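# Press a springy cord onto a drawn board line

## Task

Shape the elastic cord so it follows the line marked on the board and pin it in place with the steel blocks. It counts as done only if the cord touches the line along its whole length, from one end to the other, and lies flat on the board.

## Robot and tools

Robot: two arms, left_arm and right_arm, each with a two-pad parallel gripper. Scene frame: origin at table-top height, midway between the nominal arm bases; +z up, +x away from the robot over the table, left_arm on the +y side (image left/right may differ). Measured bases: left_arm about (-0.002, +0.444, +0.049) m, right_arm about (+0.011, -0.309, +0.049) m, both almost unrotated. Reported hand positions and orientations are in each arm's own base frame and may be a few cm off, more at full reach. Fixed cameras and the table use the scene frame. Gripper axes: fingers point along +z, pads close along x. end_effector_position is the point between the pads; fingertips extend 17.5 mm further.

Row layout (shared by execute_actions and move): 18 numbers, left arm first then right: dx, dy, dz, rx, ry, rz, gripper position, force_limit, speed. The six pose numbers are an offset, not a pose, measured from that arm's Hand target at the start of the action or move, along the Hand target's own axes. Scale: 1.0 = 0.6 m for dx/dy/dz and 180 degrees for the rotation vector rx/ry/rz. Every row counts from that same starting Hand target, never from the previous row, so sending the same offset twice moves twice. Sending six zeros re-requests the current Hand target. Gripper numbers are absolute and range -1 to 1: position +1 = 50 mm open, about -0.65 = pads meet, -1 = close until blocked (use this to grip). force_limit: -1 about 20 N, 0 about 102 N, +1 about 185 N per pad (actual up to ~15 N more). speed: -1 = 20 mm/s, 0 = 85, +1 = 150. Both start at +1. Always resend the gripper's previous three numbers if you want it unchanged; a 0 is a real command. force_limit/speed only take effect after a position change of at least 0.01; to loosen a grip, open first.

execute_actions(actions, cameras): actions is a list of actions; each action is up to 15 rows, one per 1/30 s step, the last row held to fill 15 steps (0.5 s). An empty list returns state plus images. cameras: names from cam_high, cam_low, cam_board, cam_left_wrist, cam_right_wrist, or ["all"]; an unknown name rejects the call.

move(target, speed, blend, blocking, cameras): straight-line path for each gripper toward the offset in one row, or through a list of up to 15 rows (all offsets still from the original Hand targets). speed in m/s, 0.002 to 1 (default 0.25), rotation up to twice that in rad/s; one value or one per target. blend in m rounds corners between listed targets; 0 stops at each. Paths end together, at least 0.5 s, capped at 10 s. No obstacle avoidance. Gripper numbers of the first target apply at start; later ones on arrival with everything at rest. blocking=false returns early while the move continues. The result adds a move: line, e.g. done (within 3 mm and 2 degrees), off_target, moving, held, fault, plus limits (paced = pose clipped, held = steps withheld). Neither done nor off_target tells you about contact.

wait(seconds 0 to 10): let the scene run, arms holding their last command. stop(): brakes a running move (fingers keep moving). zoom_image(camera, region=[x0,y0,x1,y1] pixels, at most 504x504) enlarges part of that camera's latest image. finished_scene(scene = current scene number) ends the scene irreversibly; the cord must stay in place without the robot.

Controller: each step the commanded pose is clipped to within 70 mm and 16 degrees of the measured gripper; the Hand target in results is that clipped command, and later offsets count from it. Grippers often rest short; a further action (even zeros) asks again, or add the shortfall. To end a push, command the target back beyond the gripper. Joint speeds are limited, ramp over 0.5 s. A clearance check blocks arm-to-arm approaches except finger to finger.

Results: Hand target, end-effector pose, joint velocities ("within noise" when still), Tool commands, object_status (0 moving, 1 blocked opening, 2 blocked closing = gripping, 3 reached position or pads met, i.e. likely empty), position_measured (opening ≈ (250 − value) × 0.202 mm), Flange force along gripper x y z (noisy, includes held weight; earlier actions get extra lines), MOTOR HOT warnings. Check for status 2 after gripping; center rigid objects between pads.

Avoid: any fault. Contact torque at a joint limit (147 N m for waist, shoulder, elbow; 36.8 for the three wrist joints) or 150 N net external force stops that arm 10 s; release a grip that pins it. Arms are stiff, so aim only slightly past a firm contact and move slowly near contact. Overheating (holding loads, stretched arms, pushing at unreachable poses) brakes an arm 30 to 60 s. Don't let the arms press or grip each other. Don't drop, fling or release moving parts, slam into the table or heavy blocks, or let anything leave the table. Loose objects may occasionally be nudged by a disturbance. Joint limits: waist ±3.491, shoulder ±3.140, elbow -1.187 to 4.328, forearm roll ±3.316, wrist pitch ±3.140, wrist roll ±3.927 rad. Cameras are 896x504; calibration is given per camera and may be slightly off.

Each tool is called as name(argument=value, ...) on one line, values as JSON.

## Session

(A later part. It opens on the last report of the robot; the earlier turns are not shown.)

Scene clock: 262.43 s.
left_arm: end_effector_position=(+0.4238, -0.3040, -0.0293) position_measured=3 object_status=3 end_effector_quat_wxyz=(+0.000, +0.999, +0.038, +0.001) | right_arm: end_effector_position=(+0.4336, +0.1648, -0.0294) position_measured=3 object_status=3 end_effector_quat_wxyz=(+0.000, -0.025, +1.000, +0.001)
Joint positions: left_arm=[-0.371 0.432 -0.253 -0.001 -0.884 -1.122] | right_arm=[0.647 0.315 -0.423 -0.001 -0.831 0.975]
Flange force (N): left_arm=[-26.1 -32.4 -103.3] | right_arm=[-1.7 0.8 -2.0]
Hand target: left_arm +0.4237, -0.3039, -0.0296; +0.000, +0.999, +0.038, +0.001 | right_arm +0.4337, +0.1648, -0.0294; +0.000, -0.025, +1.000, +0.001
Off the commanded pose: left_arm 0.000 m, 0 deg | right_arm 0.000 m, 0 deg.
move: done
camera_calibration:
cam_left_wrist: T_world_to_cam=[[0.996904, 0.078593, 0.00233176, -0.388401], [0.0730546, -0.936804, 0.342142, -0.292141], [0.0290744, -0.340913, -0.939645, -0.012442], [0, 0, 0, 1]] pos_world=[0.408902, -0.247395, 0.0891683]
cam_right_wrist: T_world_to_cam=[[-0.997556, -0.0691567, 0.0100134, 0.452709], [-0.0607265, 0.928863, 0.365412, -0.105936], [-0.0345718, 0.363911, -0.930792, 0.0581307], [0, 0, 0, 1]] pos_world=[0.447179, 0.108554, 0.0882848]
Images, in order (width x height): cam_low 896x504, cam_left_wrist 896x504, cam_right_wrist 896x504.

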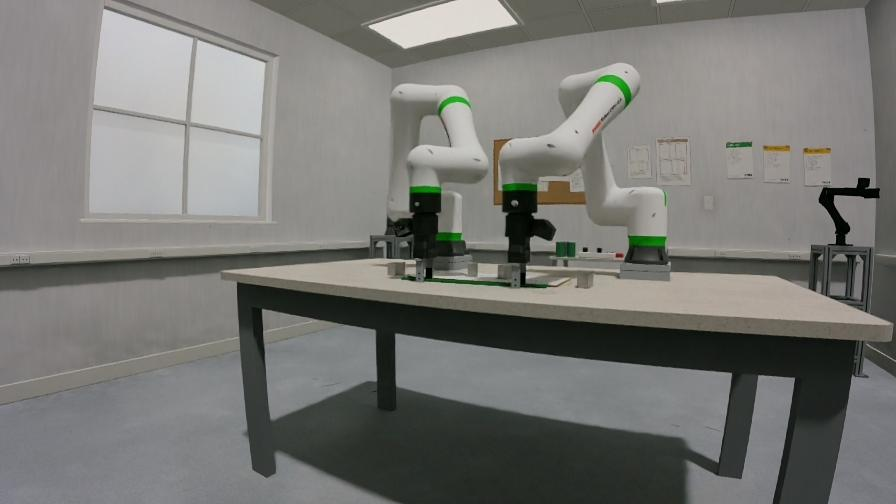

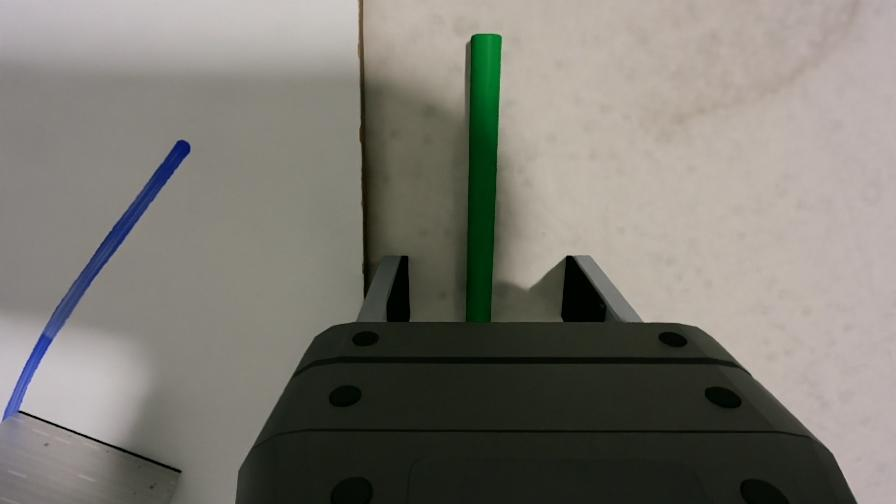

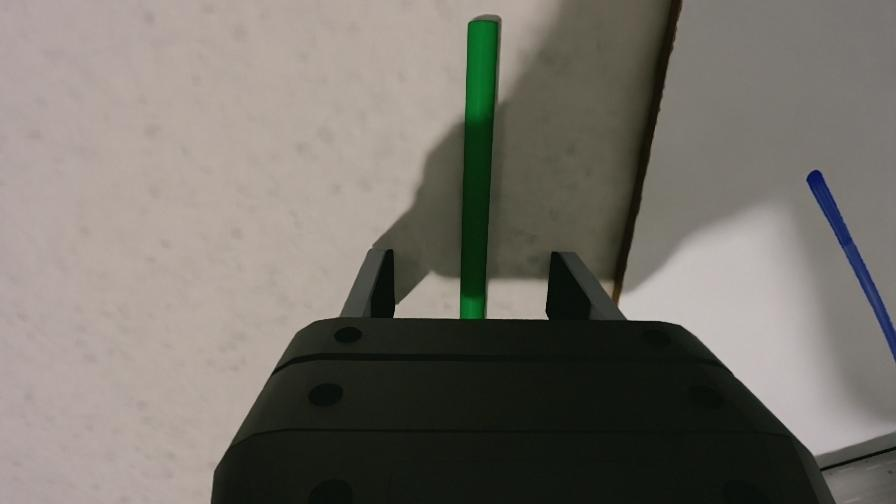

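move(target=[[-0.0025,0,-0.0025,0,0,0,1,-0.6,-0.3,0,0,0,0,0,0,1,-0.6,-0.3],[-0.0025,0,-0.0025,0,0,0,-1,-0.9,-0.8,0,0,0,0,0,0,-1,-0.9,-0.8],[-0.0025,0,-0.085,0,0,0,-1,-0.9,-0.8,0,0,-0.085,0,0,0,-1,-0.9,-0.8]], speed=[0.03,0.1,0.1], cameras=["cam_board","cam_left_wrist","cam_right_wrist"])

Scene clock: 271.30 s.
left_arm: end_effector_position=(+0.4221, -0.3041, +0.0214) position_measured=214 object_status=2 end_effector_quat_wxyz=(+0.000, +0.999, +0.038, +0.001) | right_arm: end_effector_position=(+0.4336, +0.1647, +0.0217) position_measured=214 object_status=2 end_effector_quat_wxyz=(+0.000, -0.025, +1.000, +0.001)
Joint positions: left_arm=[-0.372 0.355 -0.219 -0.001 -0.995 -1.121] | right_arm=[0.647 0.23 -0.384 -0.001 -0.955 0.975]
Flange force (N): left_arm=[1.6 -1.8 0.7] | right_arm=[-2.2 0.1 -2.0]
Hand target: left_arm +0.4221, -0.3040, +0.0214; +0.000, +0.999, +0.038, +0.001 | right_arm +0.4336, +0.1647, +0.0216; +0.000, -0.025, +1.000, +0.001
Off the commanded pose: left_arm 0.000 m, 0 deg | right_arm 0.000 m, 0 deg.
move: done
camera_calibration:
cam_left_wrist: T_world_to_cam=[[0.996912, 0.0784942, 0.00205855, -0.386905], [0.0730593, -0.936855, 0.342002, -0.309459], [0.0287737, -0.340796, -0.939697, 0.0353687], [0, 0, 0, 1]] pos_world=[0.407302, -0.247495, 0.139868]
cam_right_wrist: T_world_to_cam=[[-0.997553, -0.0692149, 0.00988487, 0.452121], [-0.0608276, 0.928858, 0.365408, -0.124532], [-0.0344733, 0.363912, -0.930795, 0.105554], [0, 0, 0, 1]] pos_world=[0.447079, 0.108554, 0.139285]
Images, in order (width x height): cam_board 896x504, cam_left_wrist 896x504, cam_right_wrist 896x504.

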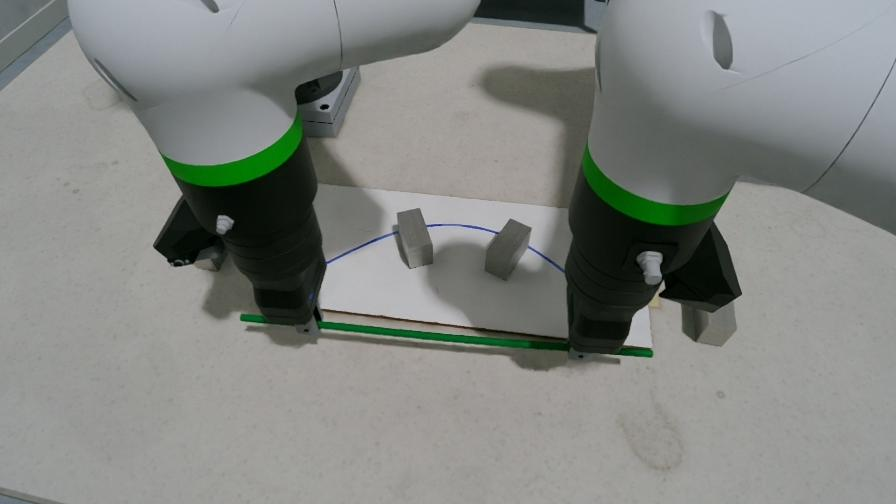

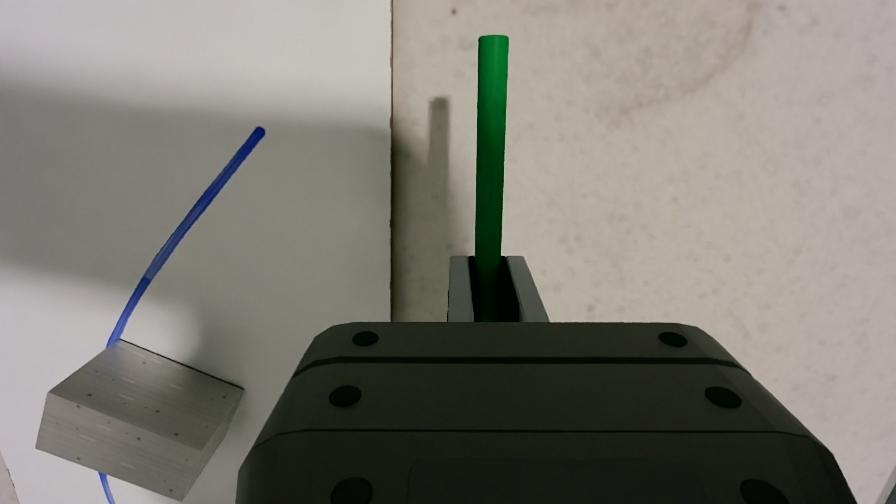

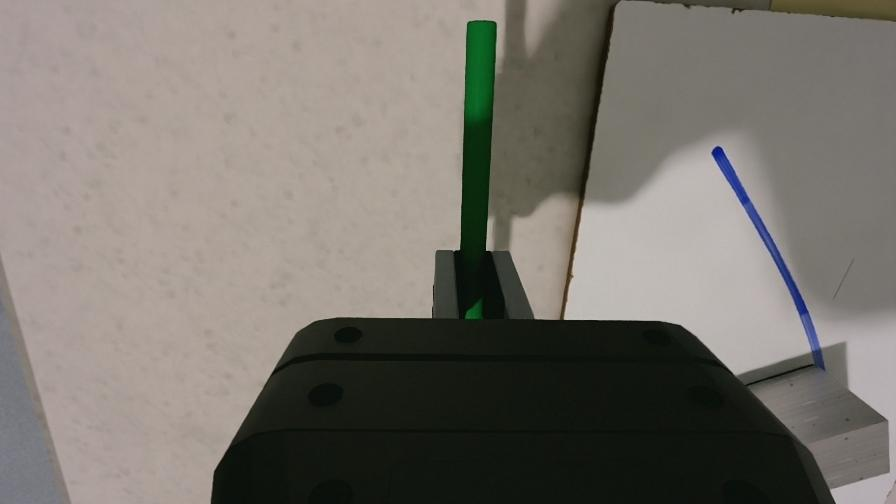

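move(target=[[0,0,-0.04,0,0,0,-1,-0.9,-0.8,0,0,-0.04,0,0,0,-1,-0.9,-0.8],[-0.2992,-0.0156,-0.04,0,0,0.0133,-1,-0.9,-0.8,0.3159,0.0165,-0.04,0,0,0.0133,-1,-0.9,-0.8]], speed=[0.2,0.25], cameras=["cam_board","cam_left_wrist","cam_right_wrist"])

Scene clock: 282.67 s.
left_arm: end_effector_position=(+0.2424, -0.3085, +0.0451) position_measured=214 object_status=2 end_effector_quat_wxyz=(+0.000, +1.000, +0.018, +0.001) | right_arm: end_effector_position=(+0.2438, +0.1650, +0.0455) position_measured=214 object_status=2 end_effector_quat_wxyz=(+0.000, -0.004, +1.000, +0.001)
Joint positions: left_arm=[-0.568 0.025 -0.554 -0.002 -0.991 -0.967] | right_arm=[1.052 -0.259 -0.8 0 -1.029 0.528]
Flange force (N): left_arm=[1.9 -4.7 0.4] | right_arm=[-2.0 -1.3 -2.2]
Hand target: left_arm +0.2424, -0.3085, +0.0451; +0.000, +1.000, +0.018, +0.001 | right_arm +0.2438, +0.1650, +0.0455; +0.000, -0.004, +1.000, +0.001
Off the commanded pose: left_arm 0.000 m, 0 deg | right_arm 0.000 m, 0 deg.
move: done
camera_calibration:
cam_left_wrist: T_world_to_cam=[[0.999324, 0.0367194, 0.00198187, -0.220805], [0.0338302, -0.939143, 0.341857, -0.299794], [0.014414, -0.341558, -0.93975, 0.0645312], [0, 0, 0, 1]] pos_world=[0.229868, -0.2514, 0.163567]
cam_right_wrist: T_world_to_cam=[[-0.999575, -0.0273871, 0.0100204, 0.256156], [-0.021832, 0.930555, 0.365501, -0.154797], [-0.0193345, 0.365127, -0.930757, 0.117295], [0, 0, 0, 1]] pos_world=[0.254936, 0.108234, 0.163185]
Images, in order (width x height): cam_board 896x504, cam_left_wrist 896x504, cam_right_wrist 896x504.

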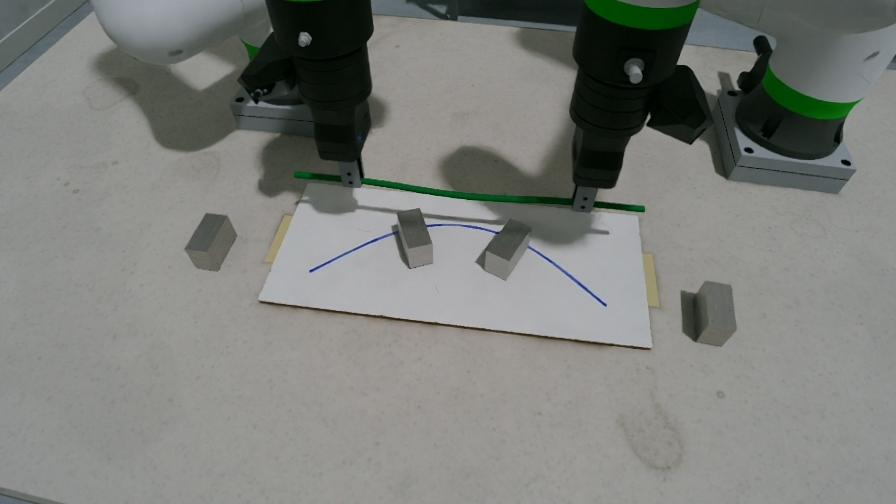

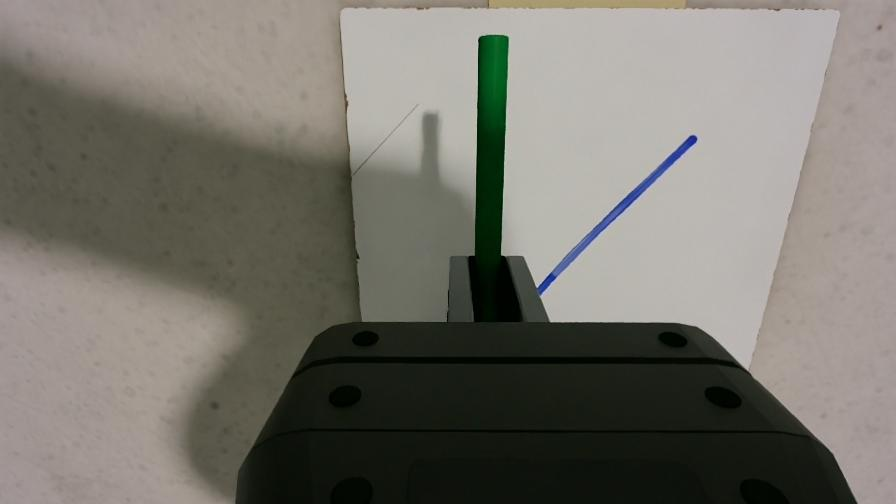

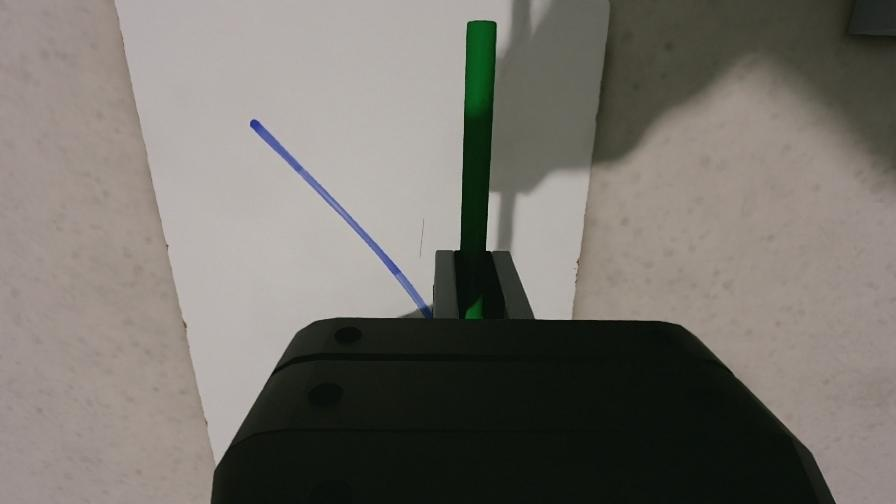

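move(target=[[-0.0133,0,0,0,0,0,-1,-0.9,-0.8,0.0133,0,0,0,0,0,-1,-0.9,-0.8],[-0.0133,0,0.09,0,0,0,-1,-0.9,-0.8,0.0133,0,0.09,0,0,0,-1,-0.9,-0.8],[-0.0133,0,0.1078,0,0,0,-1,-0.9,-0.8,0.0133,0,0.110,0,0,0,-1,-0.9,-0.8]], speed=[0.15,0.12,0.03], cameras=["cam_board","cam_left_wrist"])

zoom_image(camera="cam_board", region=[280, 160, 660, 320])

Scene clock: 292.90 s.
left_arm: end_effector_position=(+0.2345, -0.3087, -0.0196) position_measured=214 object_status=2 end_effector_quat_wxyz=(+0.000, +1.000, +0.017, +0.001) | right_arm: end_effector_position=(+0.2359, +0.1650, -0.0205) position_measured=214 object_status=2 end_effector_quat_wxyz=(+0.000, -0.004, +1.000, +0.001)
Joint positions: left_arm=[-0.58 0.131 -0.629 -0.002 -0.809 -0.954] | right_arm=[1.079 -0.133 -0.896 0 -0.806 0.501]
Flange force (N): left_arm=[2.4 -5.1 0.7] | right_arm=[-1.0 -2.8 -1.9]
Hand target: left_arm +0.2345, -0.3087, -0.0196; +0.000, +1.000, +0.018, +0.001 | right_arm +0.2359, +0.1650, -0.0205; +0.000, -0.004, +1.000, +0.001
Off the commanded pose: left_arm 0.000 m, 0 deg | right_arm 0.000 m, 0 deg.
move: done
camera_calibration:
cam_left_wrist: T_world_to_cam=[[0.999322, 0.0367531, 0.00207727, -0.212876], [0.0338296, -0.939153, 0.341828, -0.2776], [0.0145141, -0.341526, -0.93976, 0.00376028], [0, 0, 0, 1]] pos_world=[0.222068, -0.2516, 0.0988673]
Images, in order (width x height): cam_board 896x504, cam_left_wrist 896x504.

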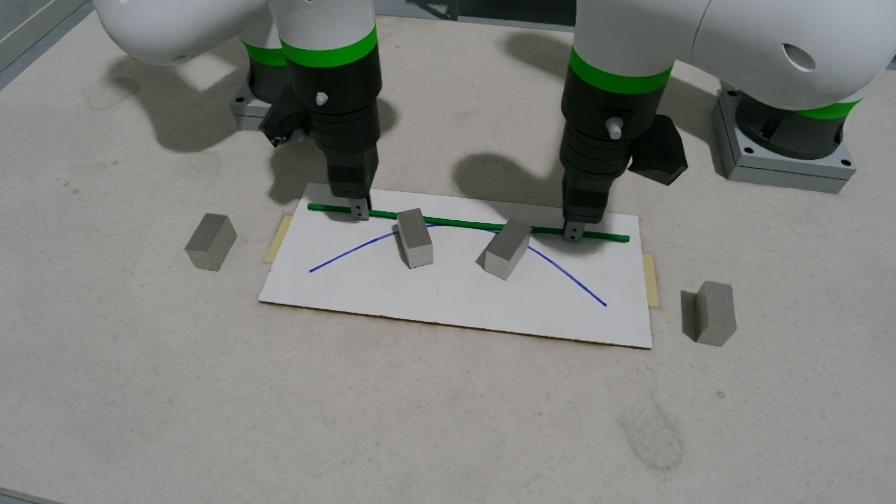

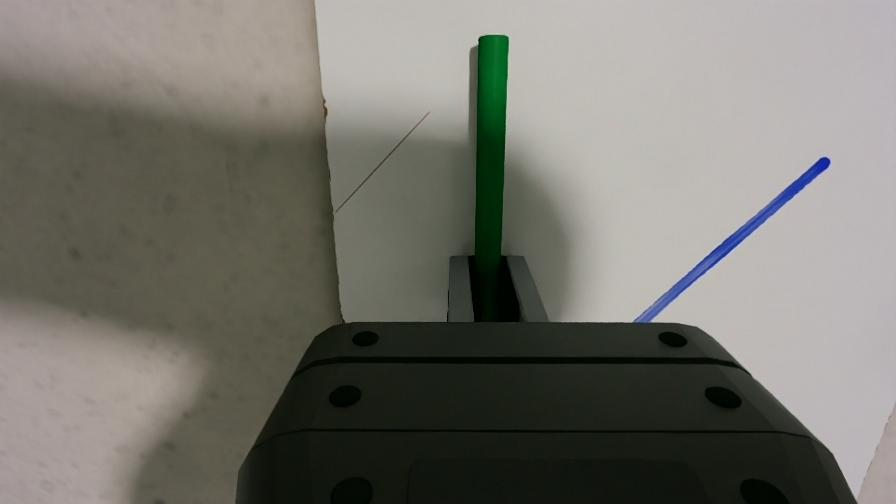

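Scaled by 1.326 from the camera's 896x504 image, which has a finer 1280x720 frame.

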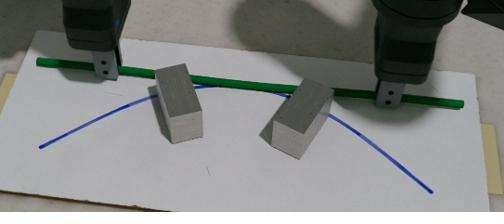

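move(target=[[0,0,0,0,0,0,1,-0.9,-1,0,0,0,0,0,0,1,-0.9,-1],[0,0,-0.1,0,0,0,1,-0.6,-0.3,0,0,-0.1,0,0,0,1,-0.6,-0.3],[0.1837,-0.267,-0.1,0,0,-0.4667,1,-0.6,-0.3,-0.1495,-0.289,-0.1,0,0,0.5106,1,-0.6,-0.3],[0.1837,-0.267,0.0023,0,0,-0.4667,1,-0.6,-0.3,-0.1495,-0.289,0.0008,0,0,0.5106,1,-0.6,-0.3],[0.1837,-0.267,0.0023,0,0,-0.4667,-1,-0.6,-0.3,-0.1495,-0.289,0.0008,0,0,0.5106,-1,-0.6,-0.3]], speed=[0.1,0.1,0.5,0.12,0.1], cameras=["cam_board","cam_left_wrist","cam_right_wrist"])

zoom_image(camera="cam_board", region=[280, 160, 660, 320])

Scene clock: 313.03 s.
left_arm: end_effector_position=(+0.3390, -0.1448, -0.0208) position_measured=103 object_status=2 end_effector_quat_wxyz=(+0.000, +0.731, +0.682, +0.001) | right_arm: end_effector_position=(+0.3271, -0.0076, -0.0211) position_measured=103 object_status=2 end_effector_quat_wxyz=(+0.000, +0.716, +0.698, +0.001)
Joint positions: left_arm=[-0.044 0.088 -0.682 -0.001 -0.798 -0.025] | right_arm=[0.384 -0.016 -0.793 -0.001 -0.793 -0.408]
Flange force (N): left_arm=[4.0 0.4 0.0] | right_arm=[-0.5 1.9 -2.2]
Hand target: left_arm +0.3391, -0.1448, -0.0207; +0.000, +0.731, +0.682, +0.001 | right_arm +0.3271, -0.0076, -0.0211; +0.000, +0.716, +0.698, +0.001
Off the commanded pose: left_arm 0.000 m, 0 deg | right_arm 0.000 m, 0 deg.
move: done
camera_calibration:
cam_left_wrist: T_world_to_cam=[[0.0677907, 0.997699, 0.000978124, 0.131595], [0.93681, -0.0639906, 0.343937, -0.306214], [0.343208, -0.0223994, -0.938992, -0.00800347], [0, 0, 0, 1]] pos_world=[0.28069, -0.151067, 0.0976745]
cam_right_wrist: T_world_to_cam=[[0.00586588, 0.999911, 0.0119641, 0.0143217], [0.93101, -0.00982728, 0.36486, -0.28685], [0.364945, 0.00899844, -0.930985, -0.00860111], [0, 0, 0, 1]] pos_world=[0.270115, -0.017062, 0.0964814]
Images, in order (width x height): cam_board 896x504, cam_left_wrist 896x504, cam_right_wrist 896x504.

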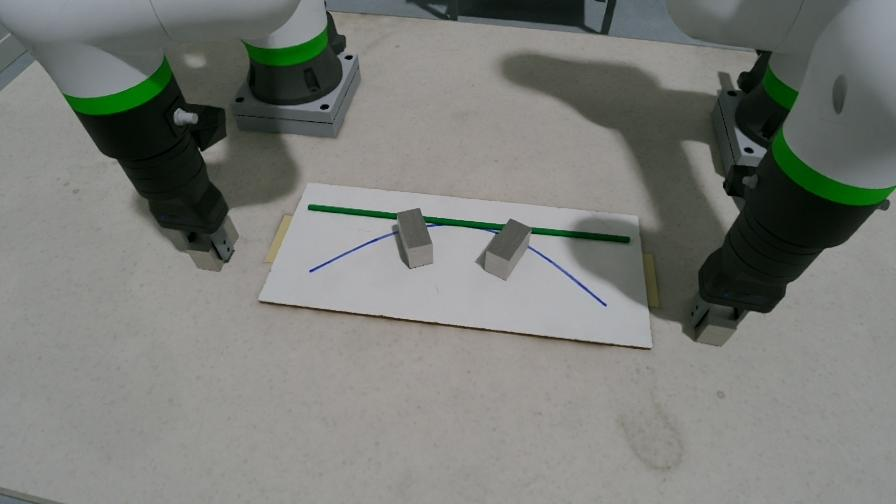

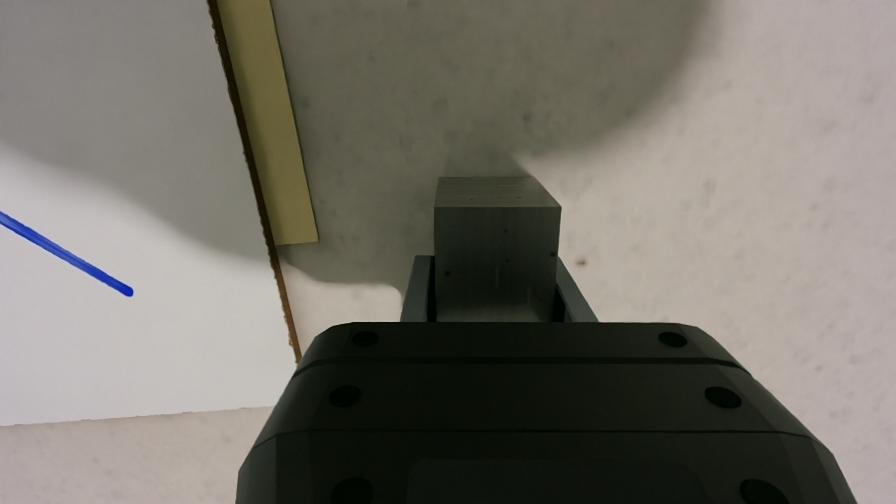

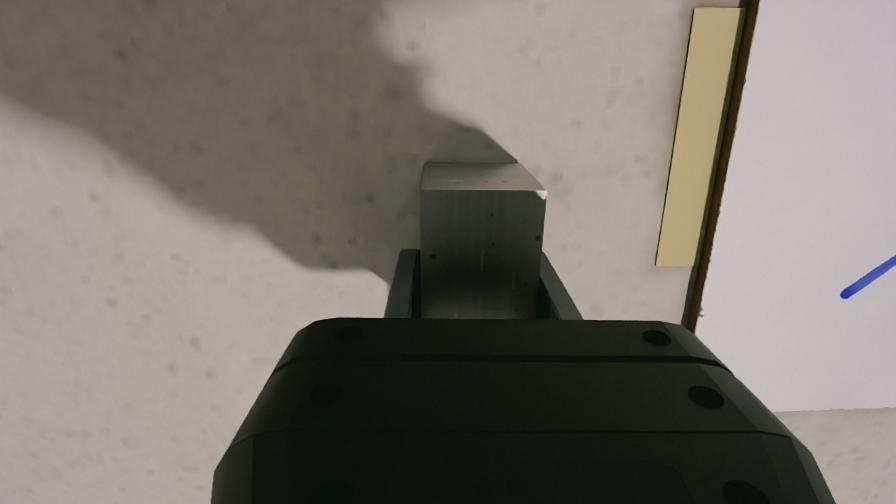

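Scaled by 1.326 from the camera's 896x504 image, which has a finer 1280x720 frame.

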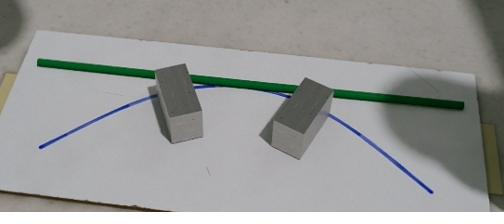

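move(target=[[0,0,-0.1017,0,0,0,-1,-0.6,-0.3,0,0,-0.1017,0,0,0,-1,-0.6,-0.3],[-0.2497,-0.2175,-0.1017,0,0,0.0222,-1,-0.6,-0.3,0.2457,-0.2148,-0.1017,0,0,-0.0556,-1,-0.6,-0.3],[-0.2497,-0.2175,-0.0147,0,0,0.0222,-1,-0.6,-0.3,0.2457,-0.2148,-0.0147,0,0,-0.0556,-1,-0.6,-0.3]], speed=[0.15,0.3,0.08], cameras=["cam_board","cam_left_wrist","cam_right_wrist"])

zoom_image(camera="cam_board", region=[280, 160, 660, 320])

Scene clock: 330.37 s.
left_arm: end_effector_position=(+0.1985, -0.2851, -0.0122) position_measured=103 object_status=2 end_effector_quat_wxyz=(+0.000, +0.755, +0.656, +0.001) | right_arm: end_effector_position=(+0.2019, +0.1429, -0.0122) position_measured=103 object_status=2 end_effector_quat_wxyz=(+0.000, +0.652, +0.758, +0.001)
Joint positions: left_arm=[-0.581 0.017 -0.731 -0.002 -0.822 0.443] | right_arm=[1.17 -0.3 -0.992 0 -0.877 -1.02]
Flange force (N): left_arm=[2.2 1.5 6.1] | right_arm=[4.2 -0.6 3.9]
Hand target: left_arm +0.1984, -0.2852, -0.0122; +0.000, +0.755, +0.656, +0.001 | right_arm +0.2019, +0.1429, -0.0122; +0.000, +0.652, +0.758, +0.001
Off the commanded pose: left_arm 0.000 m, 0 deg | right_arm 0.000 m, 0 deg.
move: done
camera_calibration:
cam_left_wrist: T_world_to_cam=[[0.137176, 0.990546, 0.00112435, 0.26538], [0.930064, -0.129191, 0.343934, -0.203634], [0.340827, -0.0461338, -0.938993, 0.0388034], [0, 0, 0, 1]] pos_world=[0.139764, -0.287388, 0.106175]
cam_right_wrist: T_world_to_cam=[[-0.167779, 0.985752, 0.0119339, -0.0984632], [0.918468, 0.151906, 0.36516, -0.192665], [0.358144, 0.0722269, -0.930868, 0.0364754], [0, 0, 0, 1]] pos_world=[0.147374, 0.123693, 0.105483]
Images, in order (width x height): cam_board 896x504, cam_left_wrist 896x504, cam_right_wrist 896x504.

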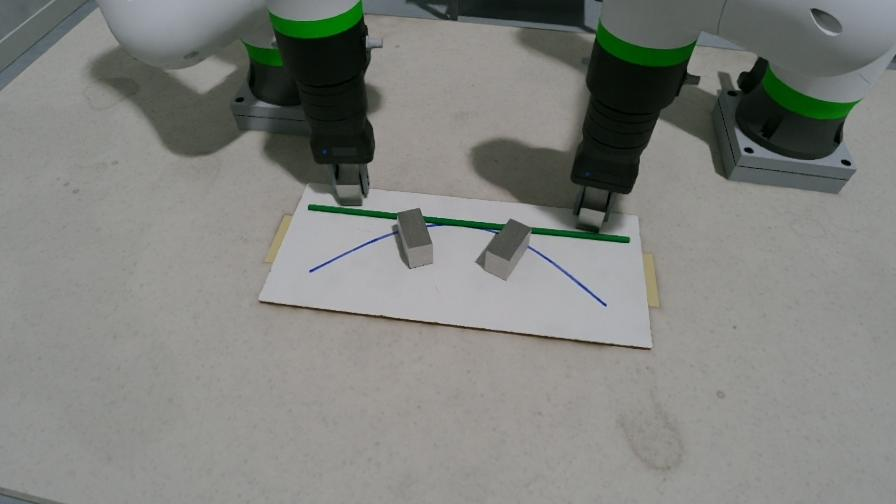

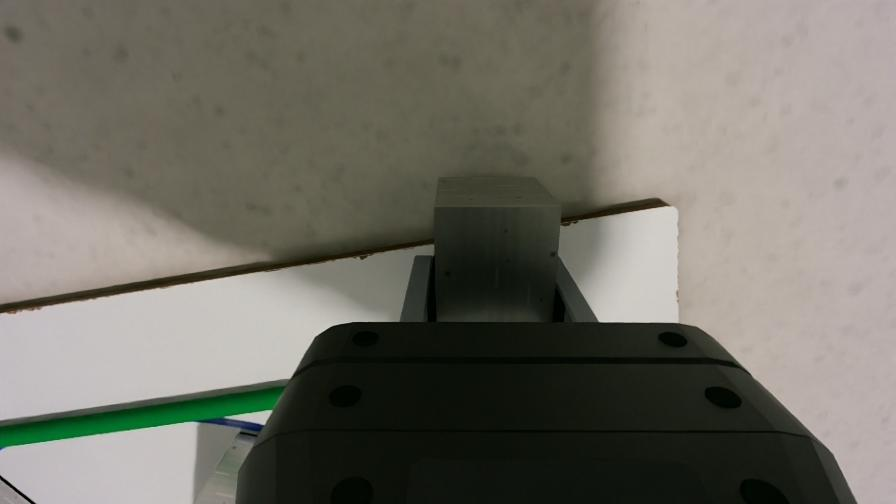

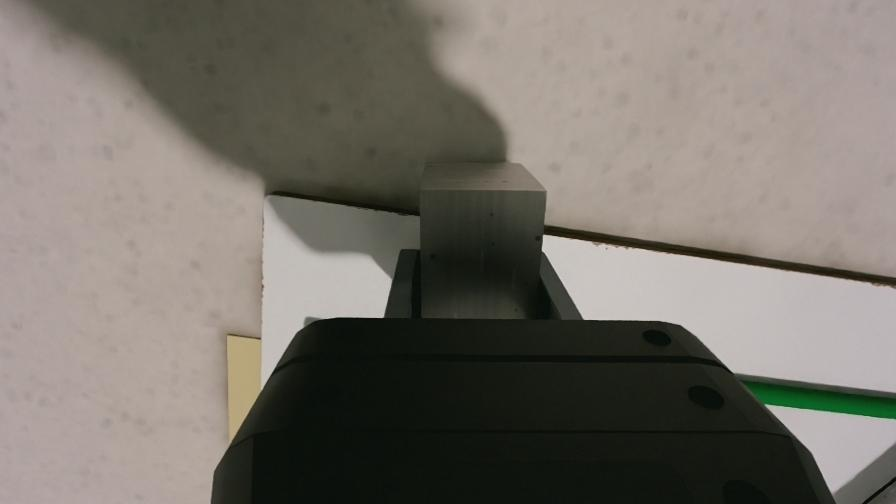

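Scaled by 1.326 from the camera's 896x504 image, which has a finer 1280x720 frame.

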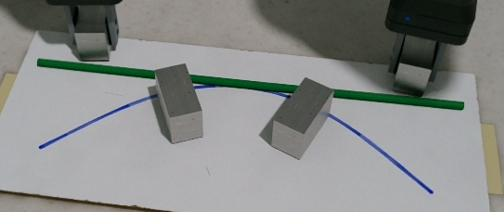

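move(target=[0.022,0.1185,0,0,0,0.1535,-1,-0.6,-0.3,-0.0222,0.1185,0,0,0,-0.1588,-1,-0.6,-0.3], speed=0.07, cameras=["cam_board","cam_left_wrist","cam_right_wrist"])

zoom_image(camera="cam_board", region=[280, 170, 640, 320])

Scene clock: 339.27 s.
left_arm: end_effector_position=(+0.2707, -0.2820, -0.0121) position_measured=103 object_status=2 end_effector_quat_wxyz=(+0.000, +0.889, +0.457, +0.001) | right_arm: end_effector_position=(+0.2742, +0.1404, -0.0122) position_measured=103 object_status=2 end_effector_quat_wxyz=(+0.000, +0.445, +0.896, +0.001)
Joint positions: left_arm=[-0.468 0.123 -0.615 -0.002 -0.831 -0.153] | right_arm=[0.909 -0.092 -0.835 0 -0.826 -0.259]
Flange force (N): left_arm=[2.2 0.0 5.7] | right_arm=[0.2 2.0 3.1]
Hand target: left_arm +0.2707, -0.2820, -0.0121; +0.000, +0.889, +0.457, +0.001 | right_arm +0.2742, +0.1404, -0.0122; +0.000, +0.445, +0.896, +0.001
Off the commanded pose: left_arm 0.000 m, 0 deg | right_arm 0.000 m, 0 deg.
move: done
camera_calibration:
cam_left_wrist: T_world_to_cam=[[0.580905, 0.813969, 0.00176395, 0.0824717], [0.764139, -0.546087, 0.343338, -0.343112], [0.28043, -0.198099, -0.93921, -0.0121223], [0, 0, 0, 1]] pos_world=[0.217677, -0.2569, 0.106272]
cam_right_wrist: T_world_to_cam=[[-0.619167, 0.785177, 0.0113805, 0.0680062], [0.733436, 0.573066, 0.365605, -0.267102], [0.280543, 0.234718, -0.9307, 0.00924539], [0, 0, 0, 1]] pos_world=[0.235416, 0.0975002, 0.105485]
Images, in order (width x height): cam_board 896x504, cam_left_wrist 896x504, cam_right_wrist 896x504.

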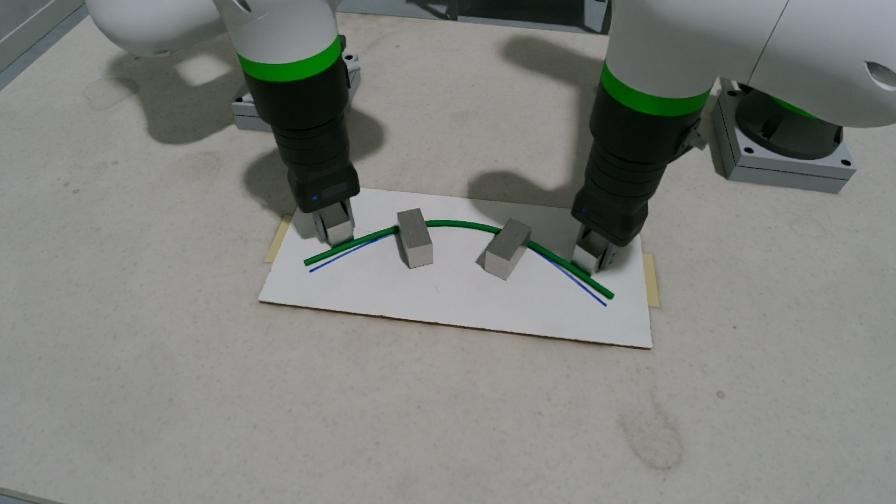

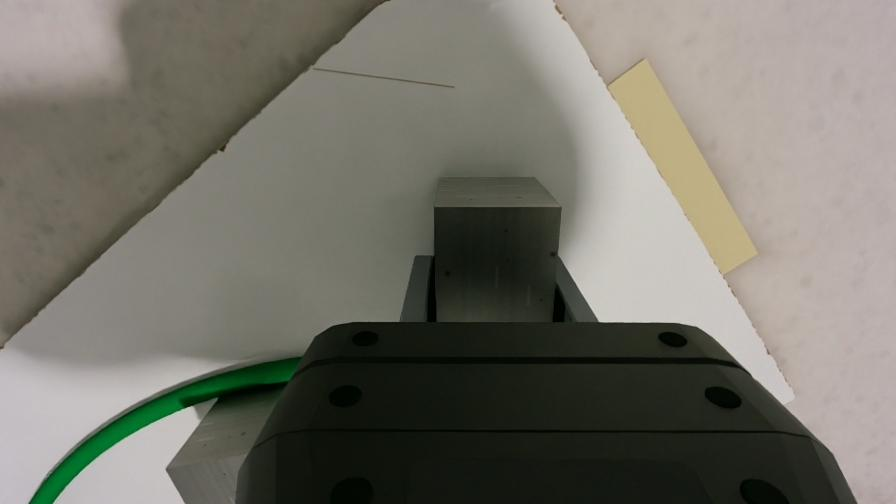

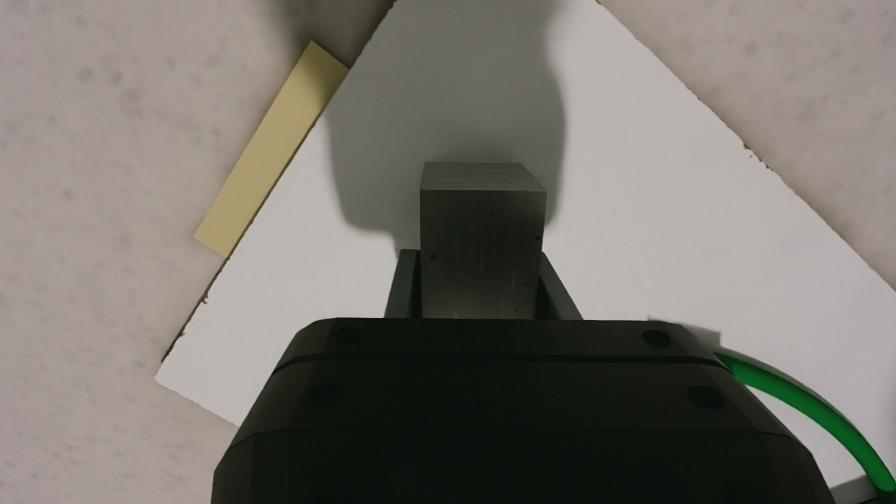

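Scaled by 1.400 from the camera's 896x504 image, which has a finer 1280x720 frame.

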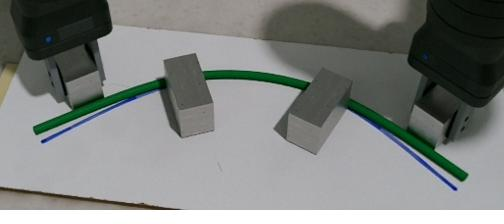

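move(target=[0.01,0.013,0,0,0,0.0209,-1,-0.6,-0.3,-0.0104,0.0128,0,0,0,-0.0217,-1,-0.6,-0.3], speed=0.04, cameras=["cam_board"])

zoom_image(camera="cam_board", region=[290, 190, 460, 290])

zoom_image(camera="cam_board", region=[450, 200, 620, 320])

Scene clock: 344.30 s.
left_arm: end_effector_position=(+0.2805, -0.2816, -0.0121) position_measured=103 object_status=2 end_effector_quat_wxyz=(+0.000, +0.904, +0.428, +0.001) | right_arm: end_effector_position=(+0.2841, +0.1401, -0.0121) position_measured=103 object_status=2 end_effector_quat_wxyz=(+0.000, +0.414, +0.910, +0.001)
Joint positions: left_arm=[-0.455 0.139 -0.597 -0.002 -0.834 -0.231] | right_arm=[0.881 -0.067 -0.813 0 -0.824 -0.163]
Flange force (N): left_arm=[1.5 0.0 5.8] | right_arm=[0.5 1.4 2.9]
Hand target: left_arm +0.2805, -0.2816, -0.0121; +0.000, +0.904, +0.428, +0.001 | right_arm +0.2840, +0.1401, -0.0121; +0.000, +0.414, +0.910, +0.001
Off the commanded pose: left_arm 0.000 m, 0 deg | right_arm 0.000 m, 0 deg.
move: done
Images, in order (width x height): cam_board 896x504.

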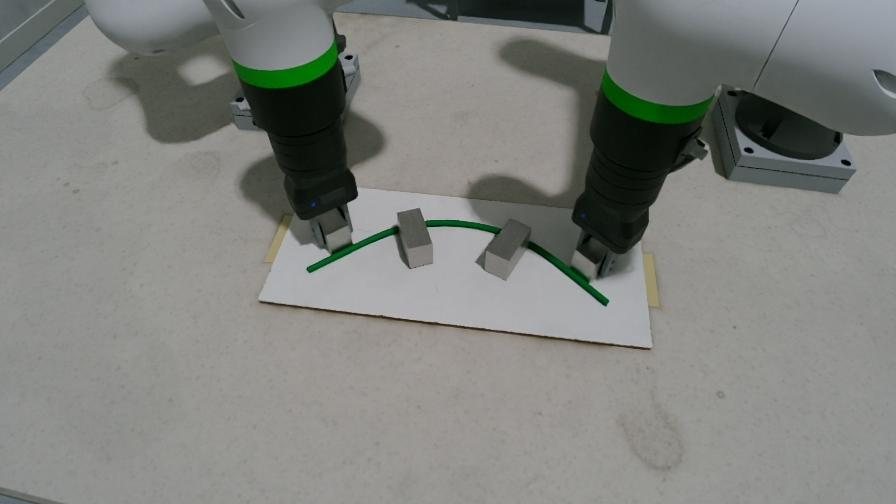

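Scaled by 2.965 from the camera's 896x504 image, which has a finer 1280x720 frame.

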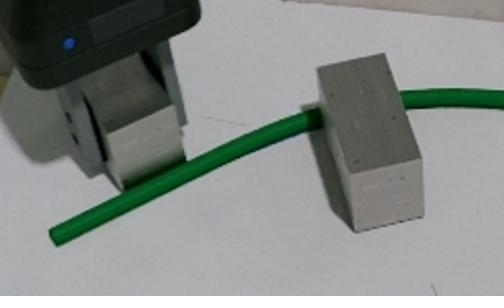

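Scaled by 2.965 from the camera's 896x504 image, which has a finer 1280x720 frame.

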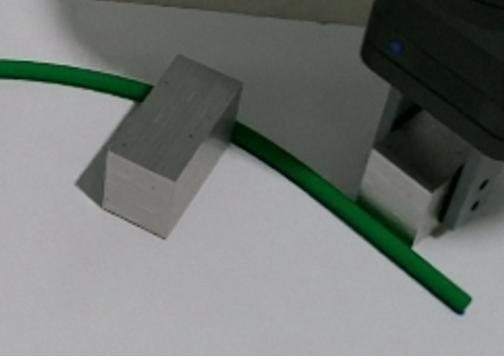

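move(target=[[0,0,0.0021,0,0,0,-1,-0.6,-0.3,0,0,0.0021,0,0,0,-1,-0.6,-0.3],[0,0,0.0021,0,0,0,1,-0.6,-0.9,0,0,0.0021,0,0,0,1,-0.6,-0.9],[0,0,-0.12,0,0,0,1,-0.6,-0.9,0,0,-0.12,0,0,0,1,-0.6,-0.9],[0,-0.2,-0.2,0,0,0,1,-0.6,-0.9,0,-0.2,-0.2,0,0,0,1,-0.6,-0.9]], speed=[0.03,0.1,0.1,0.2], cameras=["cam_board","cam_left_wrist","cam_right_wrist"])

zoom_image(camera="cam_board", region=[290, 190, 460, 290])

zoom_image(camera="cam_board", region=[450, 200, 620, 320])

Scene clock: 355.60 s.
left_arm: end_effector_position=(+0.1876, -0.2056, +0.1078) position_measured=3 object_status=3 end_effector_quat_wxyz=(+0.000, +0.904, +0.428, +0.001) | right_arm: end_effector_position=(+0.1935, +0.0610, +0.1077) position_measured=3 object_status=3 end_effector_quat_wxyz=(+0.000, +0.414, +0.910, +0.001)
Joint positions: left_arm=[-0.347 -0.403 -0.734 -0.001 -1.238 -0.34] | right_arm=[1 -0.714 -0.884 0 -1.399 -0.283]
Flange force (N): left_arm=[3.6 -1.4 -0.8] | right_arm=no reading
Hand target: left_arm +0.1876, -0.2056, +0.1078; +0.000, +0.904, +0.428, +0.001 | right_arm +0.1935, +0.0610, +0.1077; +0.000, +0.414, +0.910, +0.001
Off the commanded pose: left_arm 0.000 m, 0 deg | right_arm 0.000 m, 0 deg.
move: done
camera_calibration:
cam_left_wrist: T_world_to_cam=[[0.63303, 0.774125, 0.00185601, 0.0503388], [0.726693, -0.595066, 0.34324, -0.282079], [0.266815, -0.215933, -0.939246, 0.137818], [0, 0, 0, 1]] pos_world=[0.136347, -0.177065, 0.226172]
cam_right_wrist: T_world_to_cam=[[-0.671144, 0.741242, 0.0112067, 0.0918666], [0.692742, 0.621704, 0.365502, -0.201297], [0.263958, 0.253068, -0.930743, 0.164105], [0, 0, 0, 1]] pos_world=[0.157785, 0.0155218, 0.225284]
Images, in order (width x height): cam_board 896x504, cam_left_wrist 896x504, cam_right_wrist 896x504.

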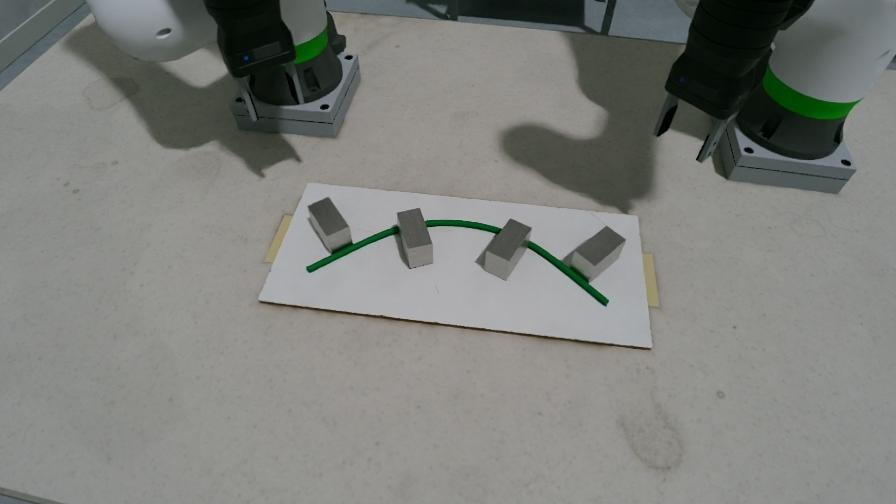

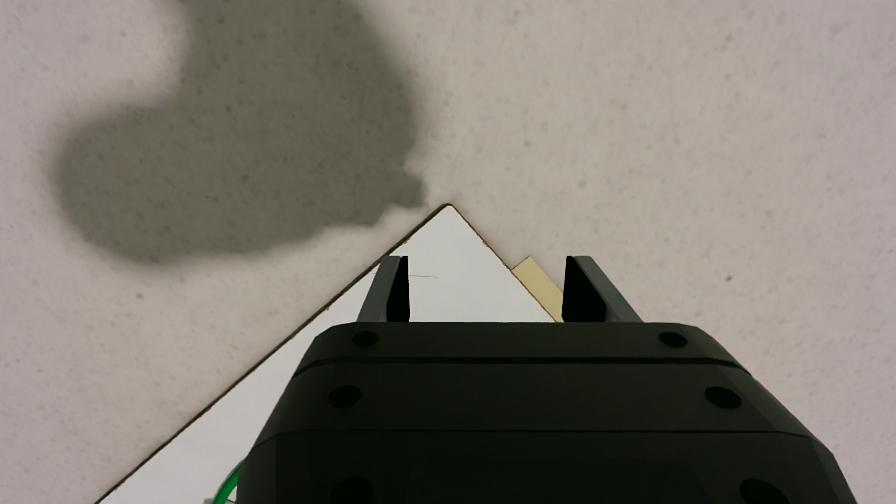

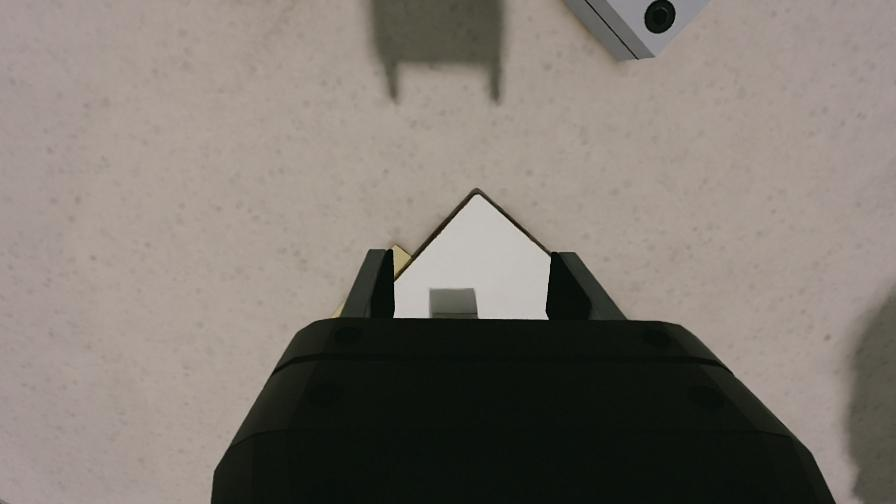

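Scaled by 2.965 from the camera's 896x504 image, which has a finer 1280x720 frame.

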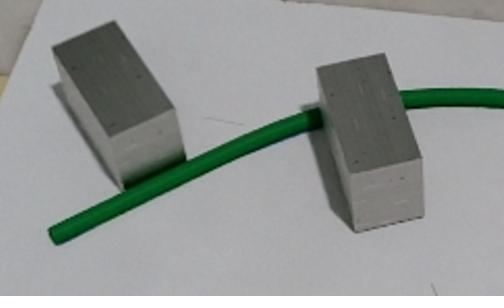

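Scaled by 2.965 from the camera's 896x504 image, which has a finer 1280x720 frame.

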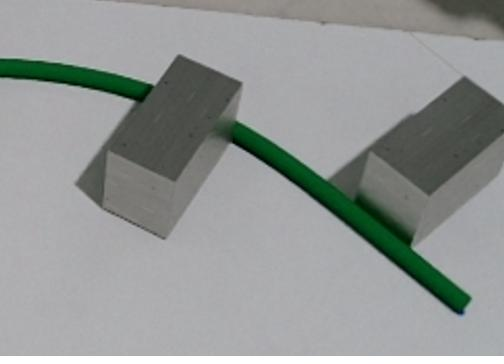

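Holds.

finished_scene(scene=1)

The scene is finished: the task was done.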